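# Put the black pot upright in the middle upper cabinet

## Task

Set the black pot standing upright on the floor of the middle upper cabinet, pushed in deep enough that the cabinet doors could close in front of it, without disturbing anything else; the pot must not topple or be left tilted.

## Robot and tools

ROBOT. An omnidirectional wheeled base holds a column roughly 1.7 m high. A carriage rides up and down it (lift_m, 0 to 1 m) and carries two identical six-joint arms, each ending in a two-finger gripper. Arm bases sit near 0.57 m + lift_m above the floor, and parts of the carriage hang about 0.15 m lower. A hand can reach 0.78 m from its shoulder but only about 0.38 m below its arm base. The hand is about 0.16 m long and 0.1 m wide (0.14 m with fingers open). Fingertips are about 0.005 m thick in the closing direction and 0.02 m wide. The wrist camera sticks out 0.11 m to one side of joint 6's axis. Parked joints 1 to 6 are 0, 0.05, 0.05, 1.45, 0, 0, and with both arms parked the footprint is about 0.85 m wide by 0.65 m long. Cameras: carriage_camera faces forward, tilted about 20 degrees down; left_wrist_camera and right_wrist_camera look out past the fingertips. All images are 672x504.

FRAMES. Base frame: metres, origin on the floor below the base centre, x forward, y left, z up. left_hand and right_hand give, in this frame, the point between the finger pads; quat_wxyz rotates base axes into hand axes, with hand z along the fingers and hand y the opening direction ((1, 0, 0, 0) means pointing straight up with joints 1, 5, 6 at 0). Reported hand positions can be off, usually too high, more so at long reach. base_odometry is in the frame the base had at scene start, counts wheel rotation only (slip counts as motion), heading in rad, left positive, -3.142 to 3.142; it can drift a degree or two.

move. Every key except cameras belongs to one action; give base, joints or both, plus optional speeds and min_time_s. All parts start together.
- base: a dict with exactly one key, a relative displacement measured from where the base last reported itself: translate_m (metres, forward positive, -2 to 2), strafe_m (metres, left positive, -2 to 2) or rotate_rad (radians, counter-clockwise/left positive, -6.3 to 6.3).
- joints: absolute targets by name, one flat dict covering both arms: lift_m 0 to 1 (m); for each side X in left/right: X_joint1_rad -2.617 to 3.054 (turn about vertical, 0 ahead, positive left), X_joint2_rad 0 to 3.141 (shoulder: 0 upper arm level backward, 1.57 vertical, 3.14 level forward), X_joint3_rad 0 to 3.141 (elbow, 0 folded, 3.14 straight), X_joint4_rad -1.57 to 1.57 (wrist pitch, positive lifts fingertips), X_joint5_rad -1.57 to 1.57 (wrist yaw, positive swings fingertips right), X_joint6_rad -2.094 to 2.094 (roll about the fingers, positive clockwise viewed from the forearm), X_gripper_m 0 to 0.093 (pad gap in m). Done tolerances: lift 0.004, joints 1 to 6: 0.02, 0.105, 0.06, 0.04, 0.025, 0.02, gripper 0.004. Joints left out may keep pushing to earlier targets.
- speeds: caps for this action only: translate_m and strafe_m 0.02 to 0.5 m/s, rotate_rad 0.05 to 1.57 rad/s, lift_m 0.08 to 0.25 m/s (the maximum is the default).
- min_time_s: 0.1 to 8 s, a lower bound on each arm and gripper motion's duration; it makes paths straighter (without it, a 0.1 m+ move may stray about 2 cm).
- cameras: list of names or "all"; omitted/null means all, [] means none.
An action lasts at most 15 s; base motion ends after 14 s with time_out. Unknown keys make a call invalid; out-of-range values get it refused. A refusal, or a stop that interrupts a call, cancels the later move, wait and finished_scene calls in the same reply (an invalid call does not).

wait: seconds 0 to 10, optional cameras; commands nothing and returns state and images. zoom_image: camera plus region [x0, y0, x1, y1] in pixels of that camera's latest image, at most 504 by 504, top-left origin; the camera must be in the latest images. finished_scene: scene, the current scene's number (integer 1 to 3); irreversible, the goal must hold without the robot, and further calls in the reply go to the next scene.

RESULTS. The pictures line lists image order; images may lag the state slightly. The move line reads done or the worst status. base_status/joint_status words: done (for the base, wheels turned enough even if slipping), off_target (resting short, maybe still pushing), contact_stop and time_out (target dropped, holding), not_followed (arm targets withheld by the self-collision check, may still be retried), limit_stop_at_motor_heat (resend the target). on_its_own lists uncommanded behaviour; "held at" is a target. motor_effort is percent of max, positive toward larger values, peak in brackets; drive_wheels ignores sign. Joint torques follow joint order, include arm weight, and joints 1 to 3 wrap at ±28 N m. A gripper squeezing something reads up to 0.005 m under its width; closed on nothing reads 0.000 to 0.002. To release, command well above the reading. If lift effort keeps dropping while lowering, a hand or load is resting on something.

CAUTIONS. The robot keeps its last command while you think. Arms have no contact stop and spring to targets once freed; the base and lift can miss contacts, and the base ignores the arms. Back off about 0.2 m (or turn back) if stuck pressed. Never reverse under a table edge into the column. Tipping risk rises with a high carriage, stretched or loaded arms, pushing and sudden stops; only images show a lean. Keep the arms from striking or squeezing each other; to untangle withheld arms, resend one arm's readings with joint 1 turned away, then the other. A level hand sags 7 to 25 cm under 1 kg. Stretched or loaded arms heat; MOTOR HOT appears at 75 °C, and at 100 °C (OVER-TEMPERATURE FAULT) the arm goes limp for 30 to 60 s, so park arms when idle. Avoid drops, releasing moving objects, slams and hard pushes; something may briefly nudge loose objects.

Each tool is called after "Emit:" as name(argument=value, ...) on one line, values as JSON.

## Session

Emit:
move(cameras=["carriage_camera"])

Scene clock: 0.00 s.
Joint torques (N m): no reading
base_odometry: x=+0.000 y=+0.000 heading=+0.000
base_status: not commanded
joint_positions: lift_m=+0.300 left_joint1_rad=+0.004 left_joint2_rad=+0.038 left_joint3_rad=+0.032 left_joint4_rad=+1.473 left_joint5_rad=+0.016 left_joint6_rad=-0.004 left_gripper_m=+0.09396 right_joint1_rad=-0.013 right_joint2_rad=+0.032 right_joint3_rad=+0.046 right_joint4_rad=+1.480 right_joint5_rad=-0.045 right_joint6_rad=-0.037 right_gripper_m=+0.09396
joint_status: not commanded
motor_effort: lift_m=+23 drive_wheels=-2
left_hand: x=+0.2496 y=+0.3008 z=+1.3008 quat_wxyz=(+0.999, +0.008, +0.052, +0.000) (m; base frame)
right_hand: x=+0.2418 y=-0.2960 z=+1.3045 quat_wxyz=(+0.999, -0.023, +0.038, -0.024) (m; base frame)
pictures: carriage_camera

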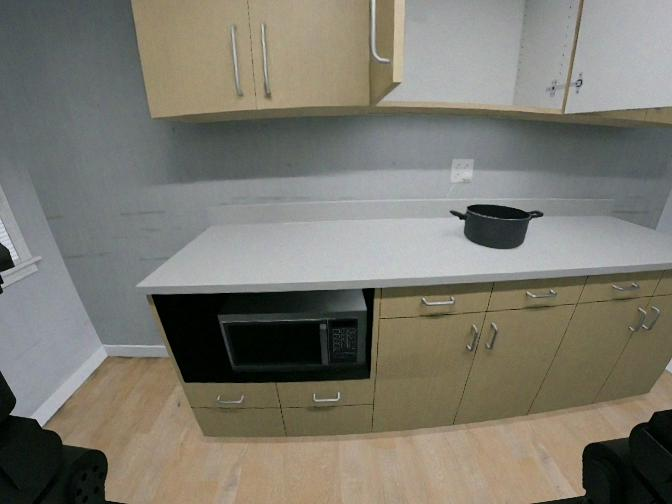

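Emit:
zoom_image(camera="carriage_camera", region=[430, 150, 570, 290])

Emit:
zoom_image(camera="carriage_camera", region=[130, 60, 634, 440])

Scaled by 3.600 from the camera's 672x504 image, which has a finer 960x720 frame.

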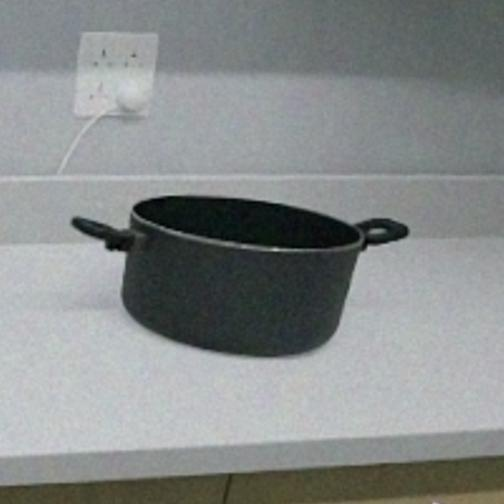

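Scaled by 1.000.

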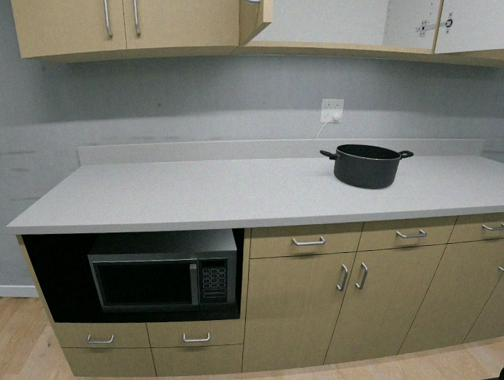

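Emit:
move(base={"strafe_m": -0.5425}, joints={"lift_m": 0.27, "left_joint1_rad": -0.326, "left_joint2_rad": 2.326, "left_joint3_rad": 1.625, "left_joint4_rad": 0.745, "left_joint5_rad": -0.60, "left_joint6_rad": -1.30, "right_joint1_rad": 0.326, "right_joint2_rad": 2.326, "right_joint3_rad": 1.625, "right_joint4_rad": 0.775, "right_joint5_rad": 0.60, "right_joint6_rad": 1.31, "left_gripper_m": 0.093, "right_gripper_m": 0.093}, min_time_s=3.0, cameras=[])

Emit:
move(base={"rotate_rad": -0.075}, speeds={"rotate_rad": 0.5}, cameras=["carriage_camera", "left_wrist_camera", "right_wrist_camera"])

Scene clock: 15.33 s.
Joint torques (N m): left_arm=[-0.17 -15.71 8.91 2.2 -0.09 0] | right_arm=[0.36 -14.27 8.29 1.83 0.16 0.06]
move: done
base_odometry: x=+0.000 y=-0.543 heading=+0.000
base_status: done
joint_positions: lift_m=+0.270 left_joint1_rad=-0.324 left_joint2_rad=+2.328 left_joint3_rad=+1.596 left_joint4_rad=+0.744 left_joint5_rad=-0.585 left_joint6_rad=-1.288 left_gripper_m=+0.09313 right_joint1_rad=+0.321 right_joint2_rad=+2.328 right_joint3_rad=+1.591 right_joint4_rad=+0.772 right_joint5_rad=+0.584 right_joint6_rad=+1.295 right_gripper_m=+0.09311
joint_status: all done
motor_effort: lift_m=+21(22) drive_wheels=-4(9)
left_hand: x=+0.8605 y=+0.1895 z=+1.0334 quat_wxyz=(+0.618, -0.494, +0.501, -0.351) (m; base frame)
right_hand: x=+0.8603 y=-0.1914 z=+1.0373 quat_wxyz=(+0.621, +0.494, +0.491, +0.360) (m; base frame)
pictures: none
No camera images: "cameras" was empty.

Scene clock: 16.23 s.
Joint torques (N m): left_arm=[0.39 -15.76 8.85 2.19 -0.03 -0.01] | right_arm=[0.23 -14.28 8.14 1.83 0.11 0.08]
move: done
base_odometry: x=+0.000 y=-0.543 heading=-0.075
base_status: done
joint_positions: lift_m=+0.270 left_joint1_rad=-0.331 left_joint2_rad=+2.328 left_joint3_rad=+1.597 left_joint4_rad=+0.742 left_joint5_rad=-0.590 left_joint6_rad=-1.290 left_gripper_m=+0.09313 right_joint1_rad=+0.320 right_joint2_rad=+2.328 right_joint3_rad=+1.592 right_joint4_rad=+0.770 right_joint5_rad=+0.590 right_joint6_rad=+1.296 right_gripper_m=+0.09311
joint_status: not commanded
motor_effort: lift_m=+21(22) drive_wheels=-5(6)
left_hand: x=+0.8595 y=+0.1856 z=+1.0333 quat_wxyz=(+0.617, -0.494, +0.502, -0.352) (m; base frame)
right_hand: x=+0.8602 y=-0.1929 z=+1.0375 quat_wxyz=(+0.622, +0.496, +0.489, +0.358) (m; base frame)
pictures: carriage_camera, left_wrist_camera, right_wrist_camera

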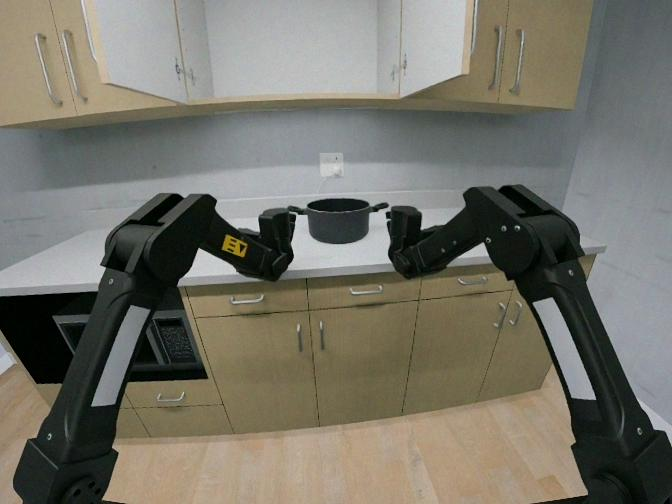

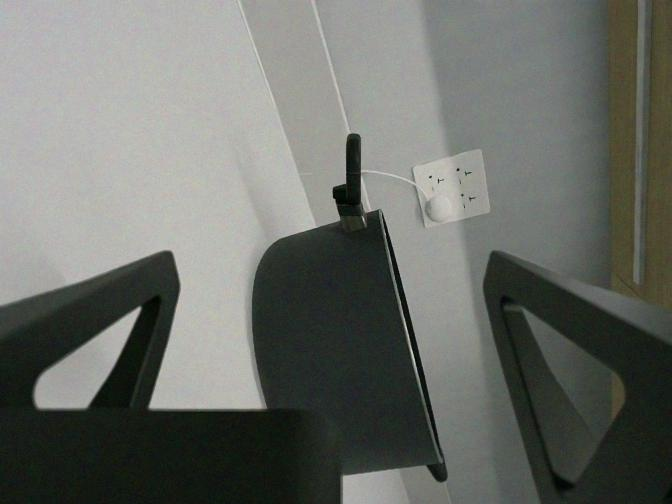

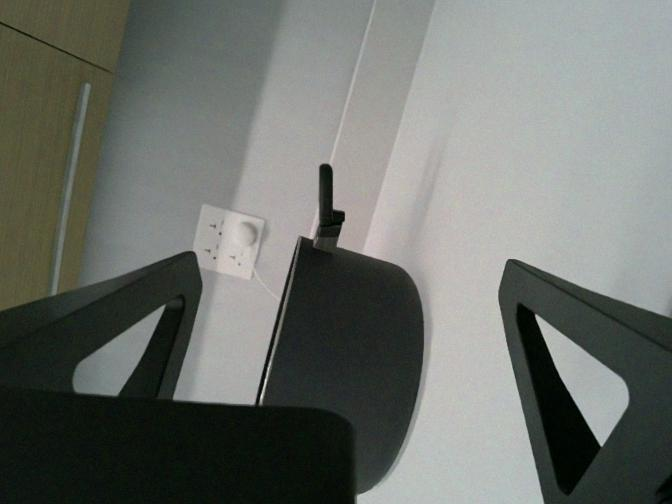

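Emit:
zoom_image(camera="left_wrist_camera", region=[290, 110, 430, 250])

Emit:
zoom_image(camera="right_wrist_camera", region=[260, 140, 400, 280])

Scaled by 3.600 from the camera's 672x504 image, which has a finer 960x720 frame.

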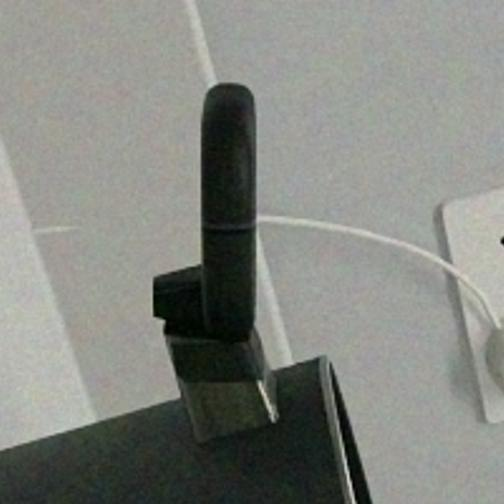

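Scaled by 3.600 from the camera's 672x504 image, which has a finer 960x720 frame.

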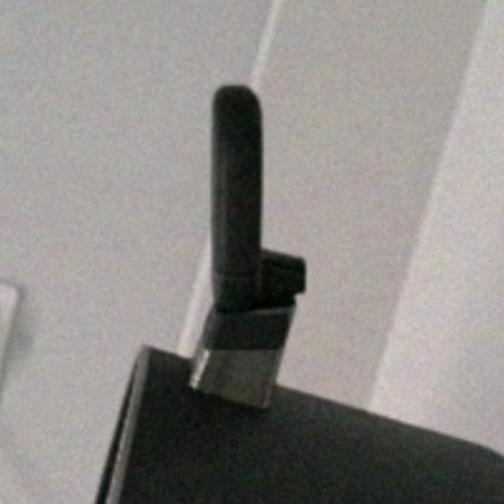

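Emit:
zoom_image(camera="carriage_camera", region=[270, 140, 410, 280])

Emit:
zoom_image(camera="carriage_camera", region=[100, 60, 350, 310])

Emit:
zoom_image(camera="carriage_camera", region=[360, 60, 610, 310])

Scaled by 3.600 from the camera's 672x504 image, which has a finer 960x720 frame.

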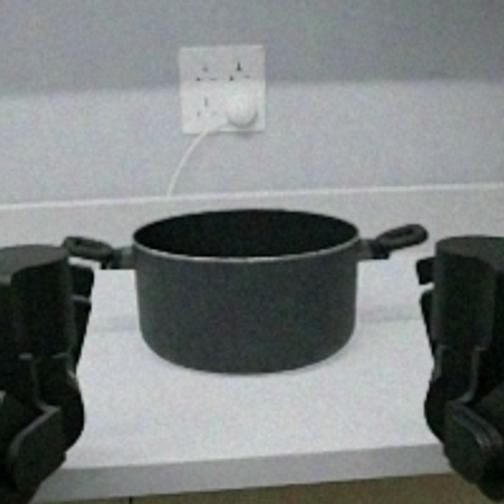

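Scaled by 2.016 from the camera's 672x504 image, which has a finer 960x720 frame.

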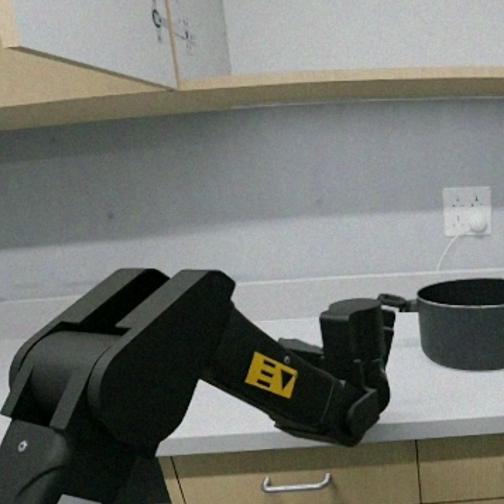

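Scaled by 2.016 from the camera's 672x504 image, which has a finer 960x720 frame.

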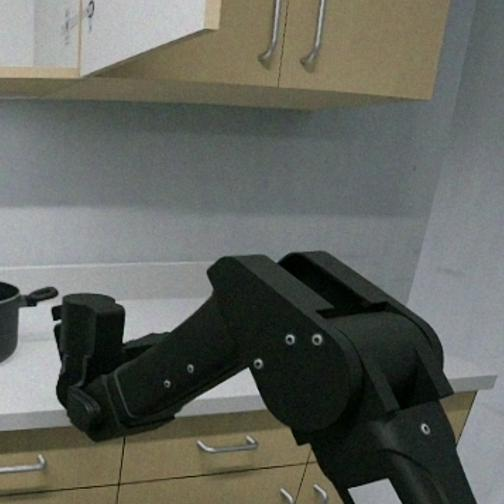

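Emit:
zoom_image(camera="left_wrist_camera", region=[380, 120, 520, 260])

Emit:
zoom_image(camera="right_wrist_camera", region=[160, 170, 300, 310])

Scaled by 3.600 from the camera's 672x504 image, which has a finer 960x720 frame.

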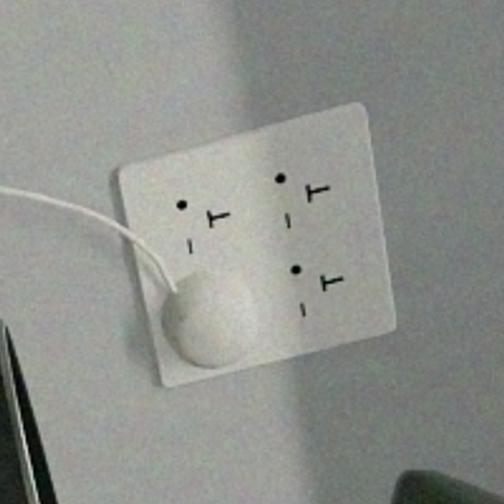

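Scaled by 3.600 from the camera's 672x504 image, which has a finer 960x720 frame.

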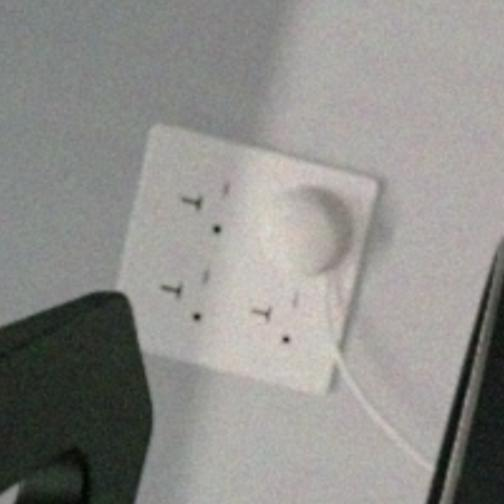

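Emit:
move(base={"strafe_m": -0.079}, cameras=[])

Emit:
move(base={"rotate_rad": 0.08}, speeds={"rotate_rad": 0.5}, cameras=[])

Emit:
move(base={"translate_m": 0.12}, speeds={"translate_m": 0.25}, cameras=["left_wrist_camera", "right_wrist_camera", "carriage_camera"])

Scene clock: 41.63 s.
Joint torques (N m): left_arm=[0.24 -15.64 8.87 2.18 -0.07 -0.01] | right_arm=[0.17 -14.28 8.24 1.85 0.09 0.07]
move: done
base_odometry: x=-0.006 y=-0.621 heading=-0.076
base_status: done
joint_positions: lift_m=+0.270 left_joint1_rad=-0.330 left_joint2_rad=+2.328 left_joint3_rad=+1.597 left_joint4_rad=+0.742 left_joint5_rad=-0.590 left_joint6_rad=-1.290 left_gripper_m=+0.09313 right_joint1_rad=+0.322 right_joint2_rad=+2.328 right_joint3_rad=+1.592 right_joint4_rad=+0.770 right_joint5_rad=+0.591 right_joint6_rad=+1.297 right_gripper_m=+0.09311
joint_status: not commanded
motor_effort: lift_m=+21(21) drive_wheels=-8(14)
left_hand: x=+0.8596 y=+0.1862 z=+1.0333 quat_wxyz=(+0.617, -0.494, +0.501, -0.352) (m; base frame)
right_hand: x=+0.8600 y=-0.1918 z=+1.0375 quat_wxyz=(+0.621, +0.496, +0.489, +0.359) (m; base frame)
pictures: none
No camera images: "cameras" was empty.

Scene clock: 42.57 s.
Joint torques (N m): left_arm=[-0.44 -15.72 8.77 2.2 -0.04 0] | right_arm=[-0.32 -14.24 8.18 1.82 0.08 0.07]
move: done
base_odometry: x=-0.006 y=-0.622 heading=+0.003
base_status: done
joint_positions: lift_m=+0.270 left_joint1_rad=-0.322 left_joint2_rad=+2.328 left_joint3_rad=+1.597 left_joint4_rad=+0.742 left_joint5_rad=-0.592 left_joint6_rad=-1.290 left_gripper_m=+0.09313 right_joint1_rad=+0.330 right_joint2_rad=+2.328 right_joint3_rad=+1.592 right_joint4_rad=+0.770 right_joint5_rad=+0.592 right_joint6_rad=+1.297 right_gripper_m=+0.09311
joint_status: not commanded
motor_effort: lift_m=+22(22) drive_wheels=-4(13)
left_hand: x=+0.8606 y=+0.1919 z=+1.0335 quat_wxyz=(+0.619, -0.497, +0.499, -0.349) (m; base frame)
right_hand: x=+0.8590 y=-0.1869 z=+1.0375 quat_wxyz=(+0.620, +0.495, +0.491, +0.361) (m; base frame)
pictures: none
No camera images: "cameras" was empty.

Scene clock: 44.23 s.
Joint torques (N m): left_arm=[-0.44 -15.83 8.79 2.22 -0.04 0] | right_arm=[-0.24 -14.37 8.16 1.87 0.07 0.06]
move: done
base_odometry: x=+0.114 y=-0.621 heading=+0.003
base_status: done
joint_positions: lift_m=+0.270 left_joint1_rad=-0.323 left_joint2_rad=+2.328 left_joint3_rad=+1.597 left_joint4_rad=+0.740 left_joint5_rad=-0.592 left_joint6_rad=-1.290 left_gripper_m=+0.09313 right_joint1_rad=+0.327 right_joint2_rad=+2.328 right_joint3_rad=+1.592 right_joint4_rad=+0.768 right_joint5_rad=+0.592 right_joint6_rad=+1.297 right_gripper_m=+0.09311
joint_status: not commanded
motor_effort: lift_m=+22(22) drive_wheels=-6(11)
left_hand: x=+0.8605 y=+0.1914 z=+1.0326 quat_wxyz=(+0.618, -0.497, +0.500, -0.348) (m; base frame)
right_hand: x=+0.8594 y=-0.1885 z=+1.0365 quat_wxyz=(+0.620, +0.495, +0.491, +0.359) (m; base frame)
pictures: carriage_camera, left_wrist_camera, right_wrist_camera

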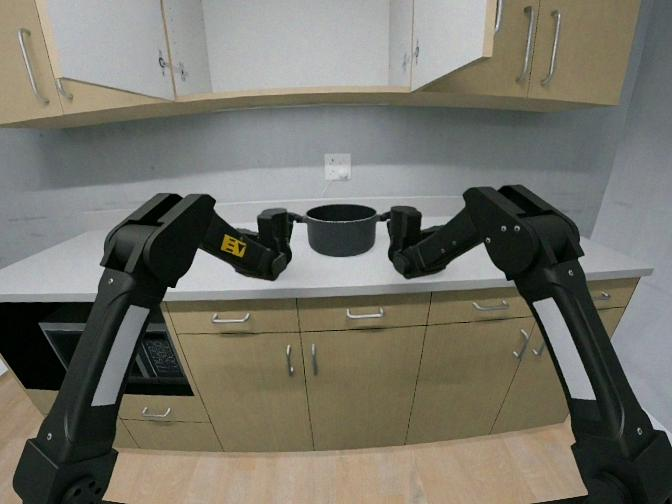

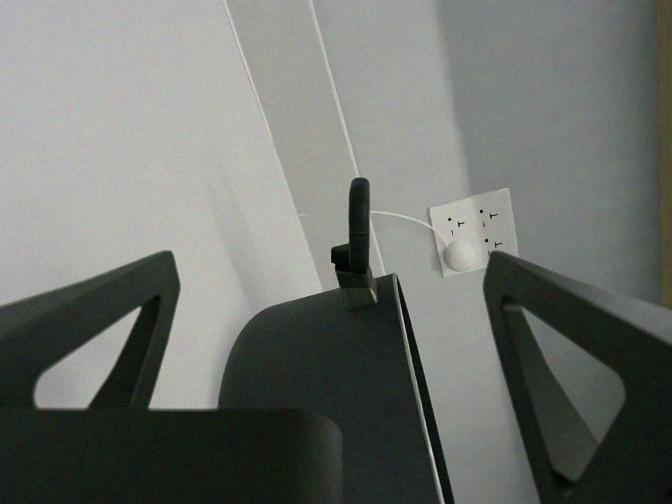

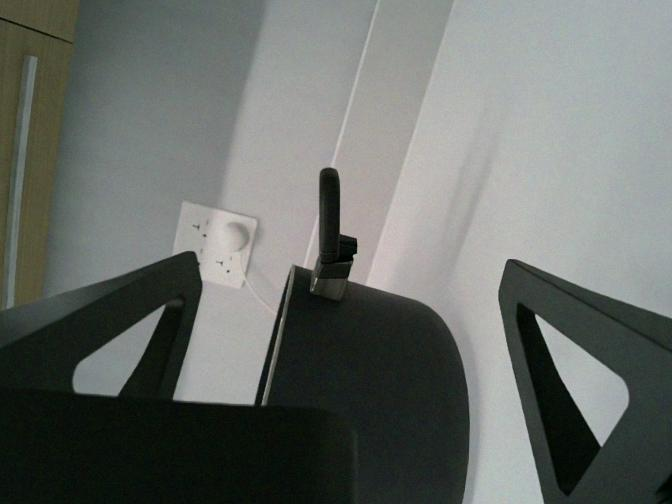

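Emit:
move(base={"translate_m": 0.105}, joints={"lift_m": 0.281, "left_joint1_rad": -0.337}, speeds={"translate_m": 0.15}, cameras=["left_wrist_camera", "right_wrist_camera"])

Scene clock: 50.87 s.
Joint torques (N m): left_arm=[-0.21 -16.34 8.21 2.25 -0.03 0.01] | right_arm=[-0.14 -14.9 7.65 1.89 0.09 0.07]
move: done
base_odometry: x=+0.219 y=-0.621 heading=+0.002
base_status: done
joint_positions: lift_m=+0.281 left_joint1_rad=-0.336 left_joint2_rad=+2.334 left_joint3_rad=+1.603 left_joint4_rad=+0.737 left_joint5_rad=-0.592 left_joint6_rad=-1.291 left_gripper_m=+0.09313 right_joint1_rad=+0.327 right_joint2_rad=+2.334 right_joint3_rad=+1.599 right_joint4_rad=+0.766 right_joint5_rad=+0.592 right_joint6_rad=+1.297 right_gripper_m=+0.09311
joint_status: all done
motor_effort: lift_m=+23(28) drive_wheels=-6(10)
left_hand: x=+0.8600 y=+0.1825 z=+1.0419 quat_wxyz=(+0.616, -0.494, +0.504, -0.352) (m; base frame)
right_hand: x=+0.8606 y=-0.1887 z=+1.0466 quat_wxyz=(+0.620, +0.496, +0.491, +0.359) (m; base frame)
pictures: left_wrist_camera, right_wrist_camera

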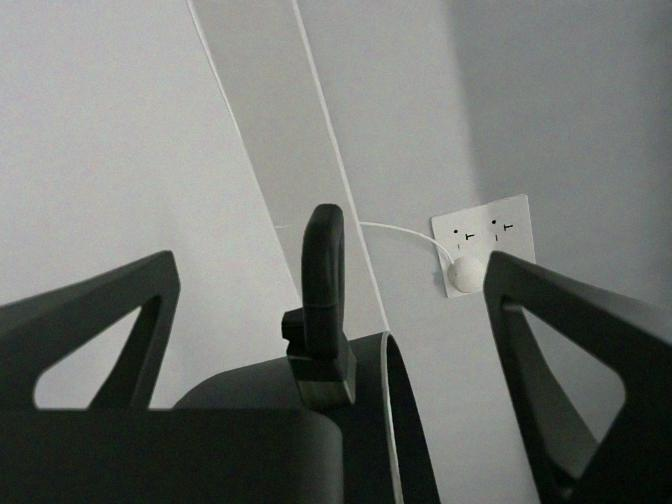

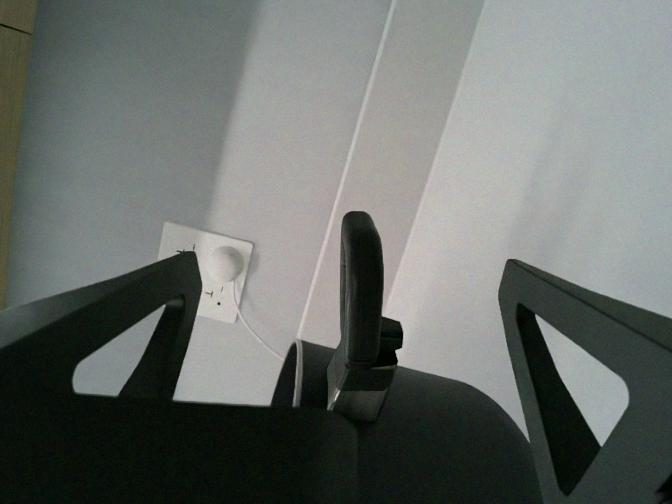

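Emit:
move(base={"translate_m": 0.035}, joints={"lift_m": 0.278}, speeds={"translate_m": 0.1}, cameras=["left_wrist_camera", "right_wrist_camera"])

Scene clock: 58.80 s.
Joint torques (N m): left_arm=[-0.1 -16.43 8.17 2.28 -0.03 0.01] | right_arm=[-0.02 -14.83 7.64 1.93 0.08 0.07]
move: done
base_odometry: x=+0.254 y=-0.622 heading=+0.002
base_status: done
joint_positions: lift_m=+0.278 left_joint1_rad=-0.336 left_joint2_rad=+2.334 left_joint3_rad=+1.603 left_joint4_rad=+0.734 left_joint5_rad=-0.593 left_joint6_rad=-1.291 left_gripper_m=+0.09313 right_joint1_rad=+0.326 right_joint2_rad=+2.334 right_joint3_rad=+1.599 right_joint4_rad=+0.764 right_joint5_rad=+0.593 right_joint6_rad=+1.297 right_gripper_m=+0.09311
joint_status: all done
motor_effort: lift_m=+20(21) drive_wheels=+1(11)
left_hand: x=+0.8600 y=+0.1823 z=+1.0385 quat_wxyz=(+0.615, -0.494, +0.505, -0.351) (m; base frame)
right_hand: x=+0.8607 y=-0.1892 z=+1.0434 quat_wxyz=(+0.620, +0.496, +0.491, +0.358) (m; base frame)
pictures: left_wrist_camera, right_wrist_camera

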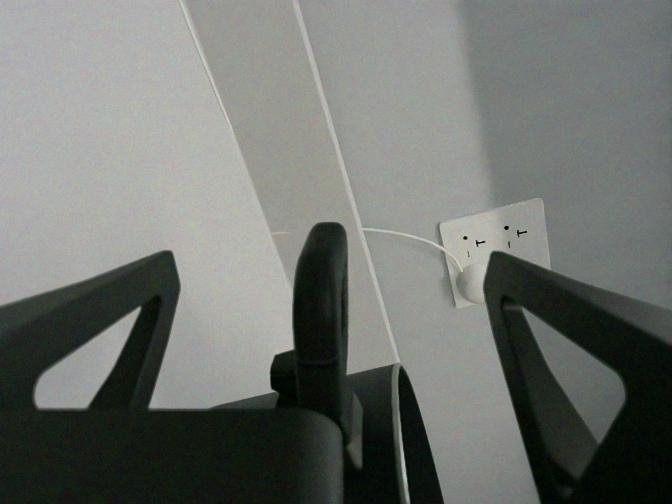

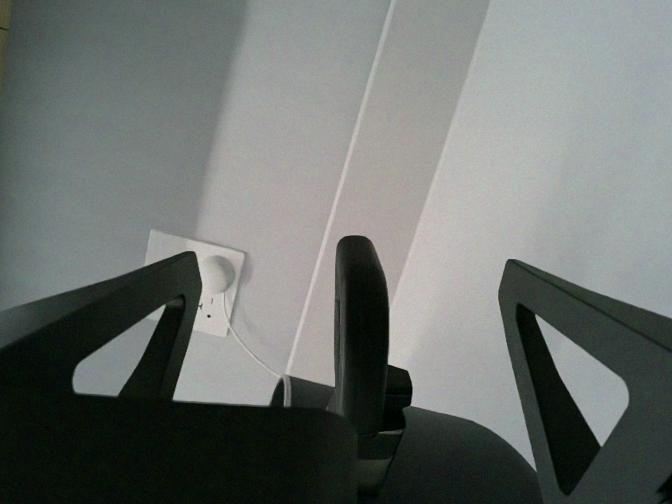

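Emit:
move(base={"translate_m": 0.014}, joints={"lift_m": 0.275, "left_joint1_rad": -0.328}, speeds={"translate_m": 0.08}, cameras=[])

Emit:
move(joints={"left_gripper_m": 0.03, "right_gripper_m": 0.03}, min_time_s=1.0, cameras=["left_wrist_camera", "right_wrist_camera"])

Scene clock: 61.27 s.
Joint torques (N m): left_arm=[0.28 -16.51 8.18 2.32 -0.04 0] | right_arm=[-0.01 -14.93 7.61 1.92 0.08 0.04]
move: done
base_odometry: x=+0.268 y=-0.622 heading=+0.001
base_status: done
joint_positions: lift_m=+0.275 left_joint1_rad=-0.332 left_joint2_rad=+2.335 left_joint3_rad=+1.603 left_joint4_rad=+0.733 left_joint5_rad=-0.593 left_joint6_rad=-1.291 left_gripper_m=+0.09313 right_joint1_rad=+0.326 right_joint2_rad=+2.335 right_joint3_rad=+1.599 right_joint4_rad=+0.762 right_joint5_rad=+0.593 right_joint6_rad=+1.297 right_gripper_m=+0.09311
joint_status: all done
motor_effort: lift_m=+20(21) drive_wheels=-6(9)
left_hand: x=+0.8606 y=+0.1850 z=+1.0348 quat_wxyz=(+0.615, -0.495, +0.505, -0.349) (m; base frame)
right_hand: x=+0.8607 y=-0.1893 z=+1.0394 quat_wxyz=(+0.619, +0.497, +0.492, +0.357) (m; base frame)
pictures: none
No camera images: "cameras" was empty.

Scene clock: 62.57 s.
Joint torques (N m): left_arm=[0.34 -16.54 8.18 2.31 -0.05 0.01] | right_arm=[-0.02 -15.01 7.69 1.95 0.08 0.06]
move: done
base_odometry: x=+0.268 y=-0.622 heading=+0.001
base_status: not commanded
joint_positions: lift_m=+0.275 left_joint1_rad=-0.332 left_joint2_rad=+2.335 left_joint3_rad=+1.603 left_joint4_rad=+0.733 left_joint5_rad=-0.593 left_joint6_rad=-1.291 left_gripper_m=+0.03013 right_joint1_rad=+0.326 right_joint2_rad=+2.335 right_joint3_rad=+1.599 right_joint4_rad=+0.762 right_joint5_rad=+0.593 right_joint6_rad=+1.297 right_gripper_m=+0.03011
joint_status: all done
motor_effort: lift_m=+20(20) drive_wheels=-5(6)
left_hand: x=+0.8606 y=+0.1850 z=+1.0348 quat_wxyz=(+0.615, -0.495, +0.504, -0.349) (m; base frame)
right_hand: x=+0.8607 y=-0.1893 z=+1.0394 quat_wxyz=(+0.619, +0.497, +0.492, +0.357) (m; base frame)
pictures: left_wrist_camera, right_wrist_camera

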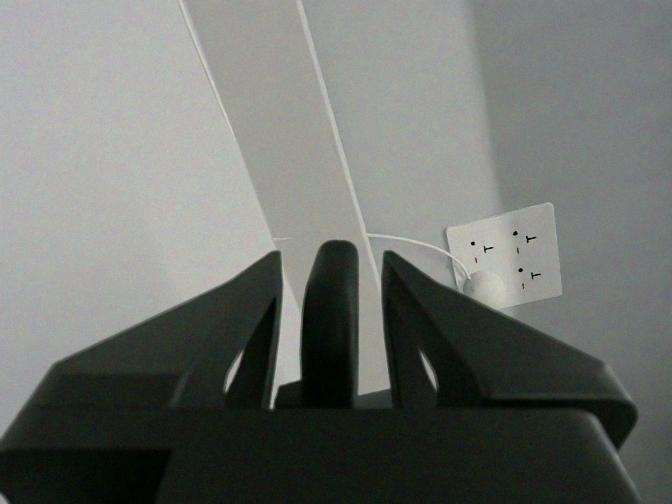

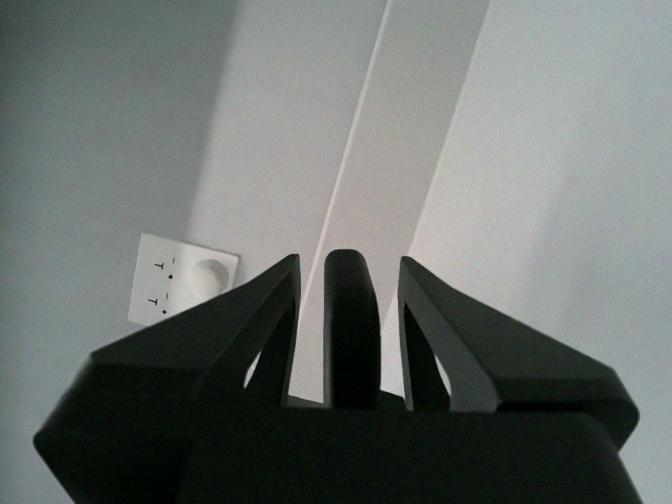

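Emit:
move(joints={"left_gripper_m": 0.008, "right_gripper_m": 0.008}, min_time_s=0.9, cameras=[])

Emit:
move(joints={"left_gripper_m": 0.003, "right_gripper_m": 0.003}, min_time_s=0.4, cameras=[])

Emit:
move(joints={"lift_m": 0.351}, speeds={"lift_m": 0.09}, cameras=["carriage_camera"])

Scene clock: 71.67 s.
Joint torques (N m): left_arm=[0.28 -16.54 8.18 2.19 -0.08 0.14] | right_arm=[-0.1 -14.97 7.68 1.81 0.16 -0.08]
move: done
base_odometry: x=+0.268 y=-0.622 heading=+0.001
base_status: not commanded
joint_positions: lift_m=+0.275 left_joint1_rad=-0.331 left_joint2_rad=+2.335 left_joint3_rad=+1.603 left_joint4_rad=+0.743 left_joint5_rad=-0.588 left_joint6_rad=-1.304 left_gripper_m=+0.01112 right_joint1_rad=+0.326 right_joint2_rad=+2.335 right_joint3_rad=+1.599 right_joint4_rad=+0.774 right_joint5_rad=+0.585 right_joint6_rad=+1.307 right_gripper_m=+0.01107
joint_status: all done
motor_effort: lift_m=+20(20) drive_wheels=-4(6)
left_hand: x=+0.8608 y=+0.1847 z=+1.0371 quat_wxyz=(+0.614, -0.497, +0.499, -0.357) (m; base frame)
right_hand: x=+0.8610 y=-0.1880 z=+1.0420 quat_wxyz=(+0.618, +0.496, +0.488, +0.366) (m; base frame)
pictures: none
No camera images: "cameras" was empty.

Scene clock: 72.37 s.
Joint torques (N m): left_arm=[0.28 -16.57 8.21 2.2 -0.08 0.15] | right_arm=[-0.08 -15.05 7.56 1.8 0.13 -0.07]
move: off_target
base_odometry: x=+0.268 y=-0.622 heading=+0.001
base_status: not commanded
joint_positions: lift_m=+0.275 left_joint1_rad=-0.331 left_joint2_rad=+2.335 left_joint3_rad=+1.603 left_joint4_rad=+0.743 left_joint5_rad=-0.588 left_joint6_rad=-1.304 left_gripper_m=+0.01111 right_joint1_rad=+0.326 right_joint2_rad=+2.335 right_joint3_rad=+1.599 right_joint4_rad=+0.774 right_joint5_rad=+0.585 right_joint6_rad=+1.307 right_gripper_m=+0.01105
joint_status: left_gripper_m off_target (ended at +0.01111, target +0.00300); right_gripper_m off_target (ended at +0.01106, target +0.00300)
motor_effort: lift_m=+20(20) drive_wheels=-4(5)
left_hand: x=+0.8608 y=+0.1847 z=+1.0371 quat_wxyz=(+0.614, -0.497, +0.499, -0.357) (m; base frame)
right_hand: x=+0.8610 y=-0.1880 z=+1.0420 quat_wxyz=(+0.618, +0.496, +0.488, +0.366) (m; base frame)
pictures: none
No camera images: "cameras" was empty.

Scene clock: 73.73 s.
Joint torques (N m): left_arm=[0.23 -20.77 8.03 3.66 -0.14 0.32] | right_arm=[-0.09 -19.29 7.58 3.26 0.23 -0.32]
move: done
base_odometry: x=+0.268 y=-0.622 heading=+0.001
base_status: not commanded
joint_positions: lift_m=+0.351 left_joint1_rad=-0.331 left_joint2_rad=+2.375 left_joint3_rad=+1.603 left_joint4_rad=+0.615 left_joint5_rad=-0.588 left_joint6_rad=-1.319 left_gripper_m=+0.01087 right_joint1_rad=+0.326 right_joint2_rad=+2.374 right_joint3_rad=+1.599 right_joint4_rad=+0.645 right_joint5_rad=+0.585 right_joint6_rad=+1.331 right_gripper_m=+0.01075
joint_status: all done
motor_effort: lift_m=+25(29) drive_wheels=-5(6)
left_hand: x=+0.8608 y=+0.1850 z=+1.0598 quat_wxyz=(+0.584, -0.511, +0.551, -0.307) (m; base frame)
right_hand: x=+0.8618 y=-0.1878 z=+1.0649 quat_wxyz=(+0.587, +0.513, +0.539, +0.319) (m; base frame)
pictures: carriage_camera

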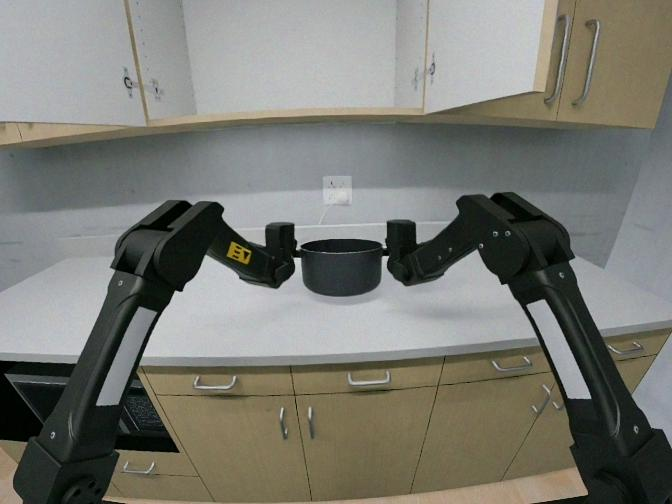

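Emit:
move(base={"translate_m": -0.52}, joints={"lift_m": 0.405, "left_joint4_rad": 0.93, "right_joint4_rad": 0.93}, speeds={"translate_m": 0.28}, min_time_s=1.2, cameras=[])

Emit:
move(base={"rotate_rad": 0.05}, joints={"lift_m": 0.62}, speeds={"rotate_rad": 0.3, "lift_m": 0.25}, cameras=[])

Emit:
move(base={"strafe_m": 0.07}, joints={"lift_m": 0.878}, speeds={"strafe_m": 0.2, "lift_m": 0.25}, cameras=["carriage_camera"])

Scene clock: 78.27 s.
Joint torques (N m): left_arm=[0.01 -22.35 8.81 4.08 -0.14 0.28] | right_arm=[-0.08 -20.82 7.95 3.46 0.2 -0.35]
move: off_target
base_odometry: x=-0.252 y=-0.622 heading=+0.001
base_status: done
joint_positions: lift_m=+0.405 left_joint1_rad=-0.329 left_joint2_rad=+2.391 left_joint3_rad=+1.595 left_joint4_rad=+0.761 left_joint5_rad=-0.585 left_joint6_rad=-1.315 left_gripper_m=+0.01076 right_joint1_rad=+0.325 right_joint2_rad=+2.390 right_joint3_rad=+1.594 right_joint4_rad=+0.779 right_joint5_rad=+0.584 right_joint6_rad=+1.333 right_gripper_m=+0.01073
joint_status: left_joint4_rad off_target (ended at +0.761, target +0.930); right_joint4_rad off_target (ended at +0.779, target +0.930); the others done
motor_effort: lift_m=+24(30) drive_wheels=-3(13)
left_hand: x=+0.8633 y=+0.1850 z=+1.1316 quat_wxyz=(+0.605, -0.502, +0.512, -0.346) (m; base frame)
right_hand: x=+0.8636 y=-0.1872 z=+1.1359 quat_wxyz=(+0.605, +0.506, +0.501, +0.356) (m; base frame)
pictures: none
No camera images: "cameras" was empty.

Scene clock: 79.80 s.
Joint torques (N m): left_arm=[-0.21 -23.15 8.94 3.86 -0.12 0.26] | right_arm=[0.02 -20.85 8.28 3.32 0.14 -0.3]
move: done
base_odometry: x=-0.252 y=-0.623 heading=+0.051
base_status: done
joint_positions: lift_m=+0.620 left_joint1_rad=-0.326 left_joint2_rad=+2.398 left_joint3_rad=+1.593 left_joint4_rad=+0.781 left_joint5_rad=-0.586 left_joint6_rad=-1.313 left_gripper_m=+0.01073 right_joint1_rad=+0.325 right_joint2_rad=+2.391 right_joint3_rad=+1.589 right_joint4_rad=+0.791 right_joint5_rad=+0.591 right_joint6_rad=+1.329 right_gripper_m=+0.01070
joint_status: all done
motor_effort: lift_m=+25(30) drive_wheels=-8(8)
left_hand: x=+0.8638 y=+0.1870 z=+1.3461 quat_wxyz=(+0.607, -0.502, +0.508, -0.348) (m; base frame)
right_hand: x=+0.8629 y=-0.1890 z=+1.3512 quat_wxyz=(+0.608, +0.507, +0.497, +0.355) (m; base frame)
pictures: none
No camera images: "cameras" was empty.

Scene clock: 81.50 s.
Joint torques (N m): left_arm=[-0.42 -23.1 9.09 3.85 -0.1 0.22] | right_arm=[-0.29 -21.05 8.18 3.31 0.13 -0.29]
move: done
base_odometry: x=-0.256 y=-0.553 heading=+0.051
base_status: done
joint_positions: lift_m=+0.878 left_joint1_rad=-0.324 left_joint2_rad=+2.398 left_joint3_rad=+1.592 left_joint4_rad=+0.781 left_joint5_rad=-0.587 left_joint6_rad=-1.313 left_gripper_m=+0.01072 right_joint1_rad=+0.327 right_joint2_rad=+2.392 right_joint3_rad=+1.589 right_joint4_rad=+0.792 right_joint5_rad=+0.590 right_joint6_rad=+1.328 right_gripper_m=+0.01070
joint_status: all done
motor_effort: lift_m=+25(30) drive_wheels=-2(10)
left_hand: x=+0.8638 y=+0.1885 z=+1.6033 quat_wxyz=(+0.608, -0.503, +0.507, -0.346) (m; base frame)
right_hand: x=+0.8627 y=-0.1872 z=+1.6084 quat_wxyz=(+0.608, +0.506, +0.499, +0.356) (m; base frame)
pictures: carriage_camera

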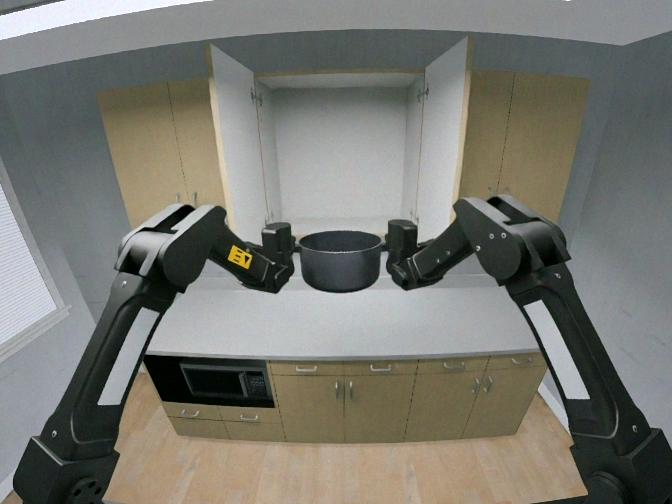

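Emit:
move(base={"translate_m": 0.69}, speeds={"translate_m": 0.25}, cameras=[])

Emit:
move(joints={"lift_m": 0.805}, speeds={"lift_m": 0.15}, cameras=["carriage_camera"])

Scene clock: 86.87 s.
Joint torques (N m): left_arm=[-0.47 -23.12 8.99 3.88 -0.12 0.25] | right_arm=[-0.13 -20.96 8.35 3.35 0.14 -0.31]
move: done
base_odometry: x=+0.433 y=-0.517 heading=+0.051
base_status: done
joint_positions: lift_m=+0.878 left_joint1_rad=-0.324 left_joint2_rad=+2.398 left_joint3_rad=+1.592 left_joint4_rad=+0.778 left_joint5_rad=-0.587 left_joint6_rad=-1.313 left_gripper_m=+0.01072 right_joint1_rad=+0.327 right_joint2_rad=+2.392 right_joint3_rad=+1.589 right_joint4_rad=+0.789 right_joint5_rad=+0.590 right_joint6_rad=+1.328 right_gripper_m=+0.01070
joint_status: not commanded
motor_effort: lift_m=+25(25) drive_wheels=+2(11)
left_hand: x=+0.8637 y=+0.1885 z=+1.6027 quat_wxyz=(+0.608, -0.503, +0.508, -0.345) (m; base frame)
right_hand: x=+0.8627 y=-0.1872 z=+1.6078 quat_wxyz=(+0.607, +0.506, +0.500, +0.355) (m; base frame)
pictures: none
No camera images: "cameras" was empty.

Scene clock: 87.80 s.
Joint torques (N m): left_arm=[-0.43 -22.76 9.06 2.81 -0.07 0.13] | right_arm=[-0.24 -20.71 8.21 2.29 0.1 -0.08]
move: done
base_odometry: x=+0.433 y=-0.517 heading=+0.051
base_status: not commanded
joint_positions: lift_m=+0.805 left_joint1_rad=-0.324 left_joint2_rad=+2.395 left_joint3_rad=+1.592 left_joint4_rad=+0.872 left_joint5_rad=-0.586 left_joint6_rad=-1.304 left_gripper_m=+0.01071 right_joint1_rad=+0.327 right_joint2_rad=+2.390 right_joint3_rad=+1.589 right_joint4_rad=+0.884 right_joint5_rad=+0.589 right_joint6_rad=+1.309 right_gripper_m=+0.01069
joint_status: all done
on_its_own: left_joint4_rad moved +0.093 toward your old target +0.930; right_joint4_rad moved +0.094 toward your old target +0.930
motor_effort: lift_m=+21(22) drive_wheels=+1(7)
left_hand: x=+0.8632 y=+0.1886 z=+1.5524 quat_wxyz=(+0.624, -0.494, +0.477, -0.373) (m; base frame)
right_hand: x=+0.8620 y=-0.1871 z=+1.5572 quat_wxyz=(+0.625, +0.494, +0.471, +0.380) (m; base frame)
pictures: carriage_camera

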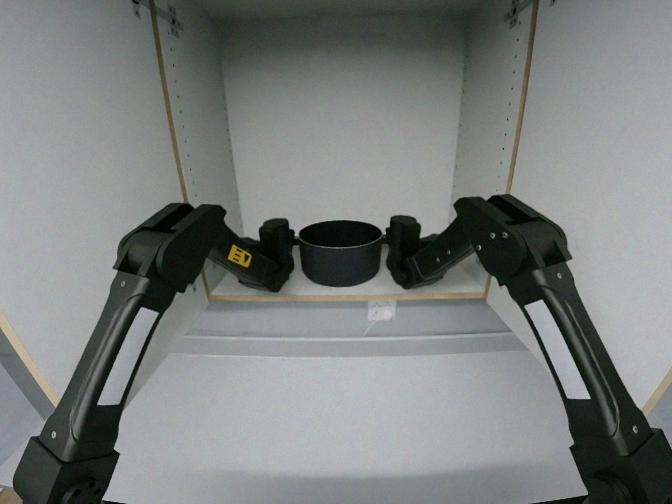

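Emit:
move(joints={"lift_m": 0.775}, speeds={"lift_m": 0.08}, cameras=[])

Emit:
move(joints={"lift_m": 0.746, "left_joint4_rad": 0.85, "right_joint4_rad": 0.86}, speeds={"lift_m": 0.08}, cameras=["carriage_camera"])

Scene clock: 89.03 s.
Joint torques (N m): left_arm=[-0.46 -19.34 7.92 2.58 -0.02 -0.08] | right_arm=[-0.24 -17.21 7.34 2.16 0.06 0.19]
move: done
base_odometry: x=+0.433 y=-0.517 heading=+0.051
base_status: not commanded
joint_positions: lift_m=+0.775 left_joint1_rad=-0.324 left_joint2_rad=+2.362 left_joint3_rad=+1.605 left_joint4_rad=+0.887 left_joint5_rad=-0.590 left_joint6_rad=-1.283 left_gripper_m=+0.01066 right_joint1_rad=+0.327 right_joint2_rad=+2.356 right_joint3_rad=+1.602 right_joint4_rad=+0.894 right_joint5_rad=+0.590 right_joint6_rad=+1.286 right_gripper_m=+0.01066
joint_status: all done
motor_effort: lift_m=+20(20) drive_wheels=+2(2)
left_hand: x=+0.8618 y=+0.1895 z=+1.5519 quat_wxyz=(+0.637, -0.485, +0.459, -0.385) (m; base frame)
right_hand: x=+0.8604 y=-0.1878 z=+1.5559 quat_wxyz=(+0.637, +0.484, +0.456, +0.390) (m; base frame)
pictures: none
No camera images: "cameras" was empty.

Scene clock: 89.77 s.
Joint torques (N m): left_arm=[-0.36 -15.38 6.54 1.72 0.04 -0.24] | right_arm=[-0.21 -13.45 6.22 1.41 -0.03 0.38]
move: done
base_odometry: x=+0.433 y=-0.517 heading=+0.051
base_status: not commanded
joint_positions: lift_m=+0.746 left_joint1_rad=-0.325 left_joint2_rad=+2.325 left_joint3_rad=+1.621 left_joint4_rad=+0.881 left_joint5_rad=-0.593 left_joint6_rad=-1.269 left_gripper_m=+0.01065 right_joint1_rad=+0.327 right_joint2_rad=+2.320 right_joint3_rad=+1.619 right_joint4_rad=+0.886 right_joint5_rad=+0.595 right_joint6_rad=+1.269 right_gripper_m=+0.01066
joint_status: all done
motor_effort: lift_m=+19(19) drive_wheels=+1(5)
left_hand: x=+0.8593 y=+0.1904 z=+1.5521 quat_wxyz=(+0.647, -0.479, +0.445, -0.393) (m; base frame)
right_hand: x=+0.8581 y=-0.1895 z=+1.5553 quat_wxyz=(+0.648, +0.478, +0.442, +0.396) (m; base frame)
pictures: carriage_camera

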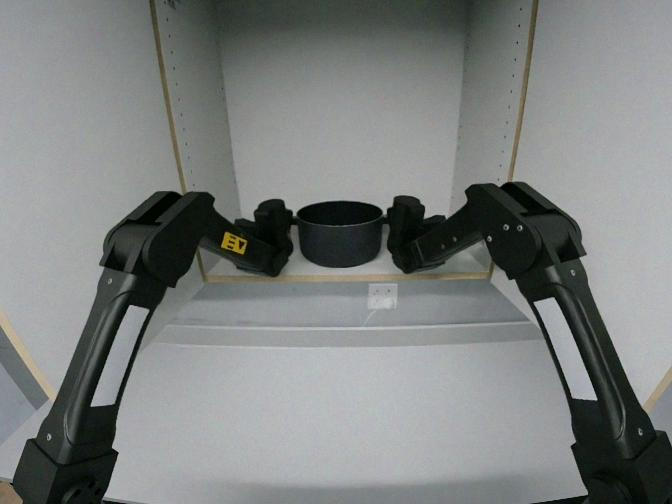

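Emit:
move(joints={"lift_m": 0.752, "left_gripper_m": 0.093, "right_gripper_m": 0.093}, speeds={"lift_m": 0.08}, min_time_s=1.4, cameras=["carriage_camera", "left_wrist_camera", "right_wrist_camera"])

Scene clock: 92.13 s.
Joint torques (N m): left_arm=[-0.36 -15.53 6.6 2.09 0.03 0.01] | right_arm=[-0.14 -13.98 6.15 1.74 0.01 0.05]
move: done
base_odometry: x=+0.433 y=-0.517 heading=+0.051
base_status: not commanded
joint_positions: lift_m=+0.752 left_joint1_rad=-0.325 left_joint2_rad=+2.326 left_joint3_rad=+1.621 left_joint4_rad=+0.851 left_joint5_rad=-0.594 left_joint6_rad=-1.290 left_gripper_m=+0.09289 right_joint1_rad=+0.327 right_joint2_rad=+2.325 right_joint3_rad=+1.619 right_joint4_rad=+0.858 right_joint5_rad=+0.594 right_joint6_rad=+1.297 right_gripper_m=+0.09292
joint_status: all done
motor_effort: lift_m=+23(27) drive_wheels=-6(7)
left_hand: x=+0.8604 y=+0.1901 z=+1.5503 quat_wxyz=(+0.638, -0.486, +0.451, -0.391) (m; base frame)
right_hand: x=+0.8597 y=-0.1888 z=+1.5517 quat_wxyz=(+0.638, +0.487, +0.448, +0.395) (m; base frame)
pictures: carriage_camera, left_wrist_camera, right_wrist_camera

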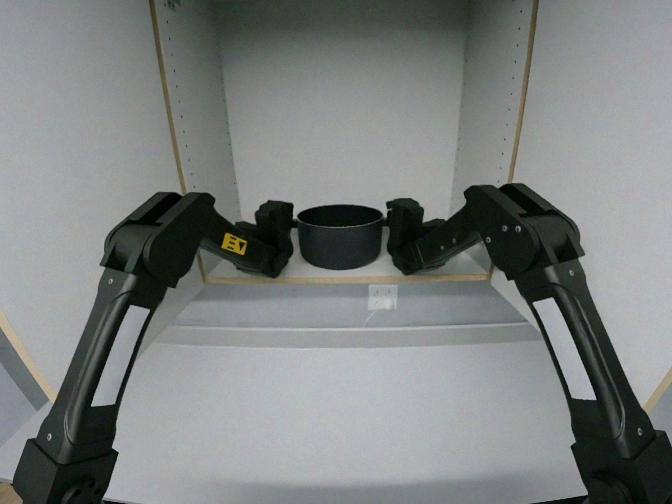

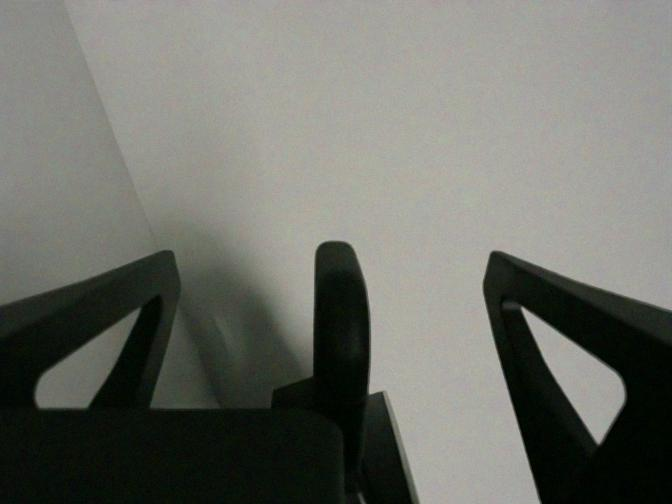

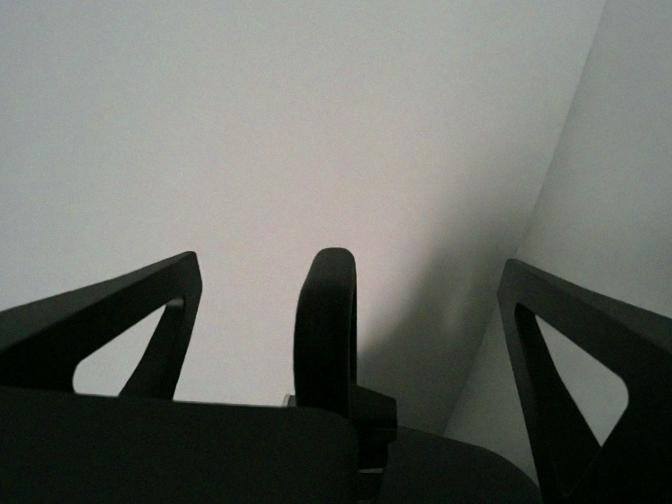

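Emit:
move(base={"translate_m": -0.55}, speeds={"translate_m": 0.25}, cameras=["carriage_camera"])

Scene clock: 96.57 s.
Joint torques (N m): left_arm=[-0.16 -15.71 6.52 2.14 0.03 -0.01] | right_arm=[-0.23 -14.23 6.11 1.79 -0.02 0.03]
move: done
base_odometry: x=-0.116 y=-0.545 heading=+0.051
base_status: done
joint_positions: lift_m=+0.752 left_joint1_rad=-0.326 left_joint2_rad=+2.327 left_joint3_rad=+1.621 left_joint4_rad=+0.847 left_joint5_rad=-0.594 left_joint6_rad=-1.290 left_gripper_m=+0.09289 right_joint1_rad=+0.327 right_joint2_rad=+2.327 right_joint3_rad=+1.619 right_joint4_rad=+0.854 right_joint5_rad=+0.594 right_joint6_rad=+1.297 right_gripper_m=+0.09292
joint_status: not commanded
motor_effort: lift_m=+23(23) drive_wheels=-3(13)
left_hand: x=+0.8605 y=+0.1890 z=+1.5484 quat_wxyz=(+0.637, -0.486, +0.453, -0.390) (m; base frame)
right_hand: x=+0.8602 y=-0.1891 z=+1.5492 quat_wxyz=(+0.637, +0.487, +0.450, +0.393) (m; base frame)
pictures: carriage_camera

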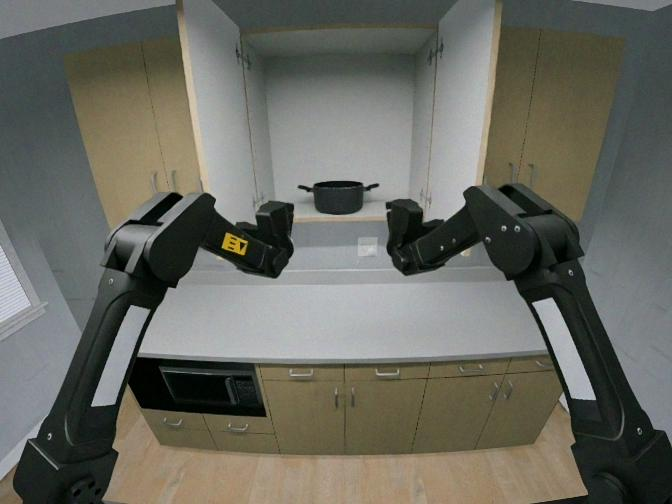

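Emit:
finished_scene(scene=3)

The scene is finished: the task was done.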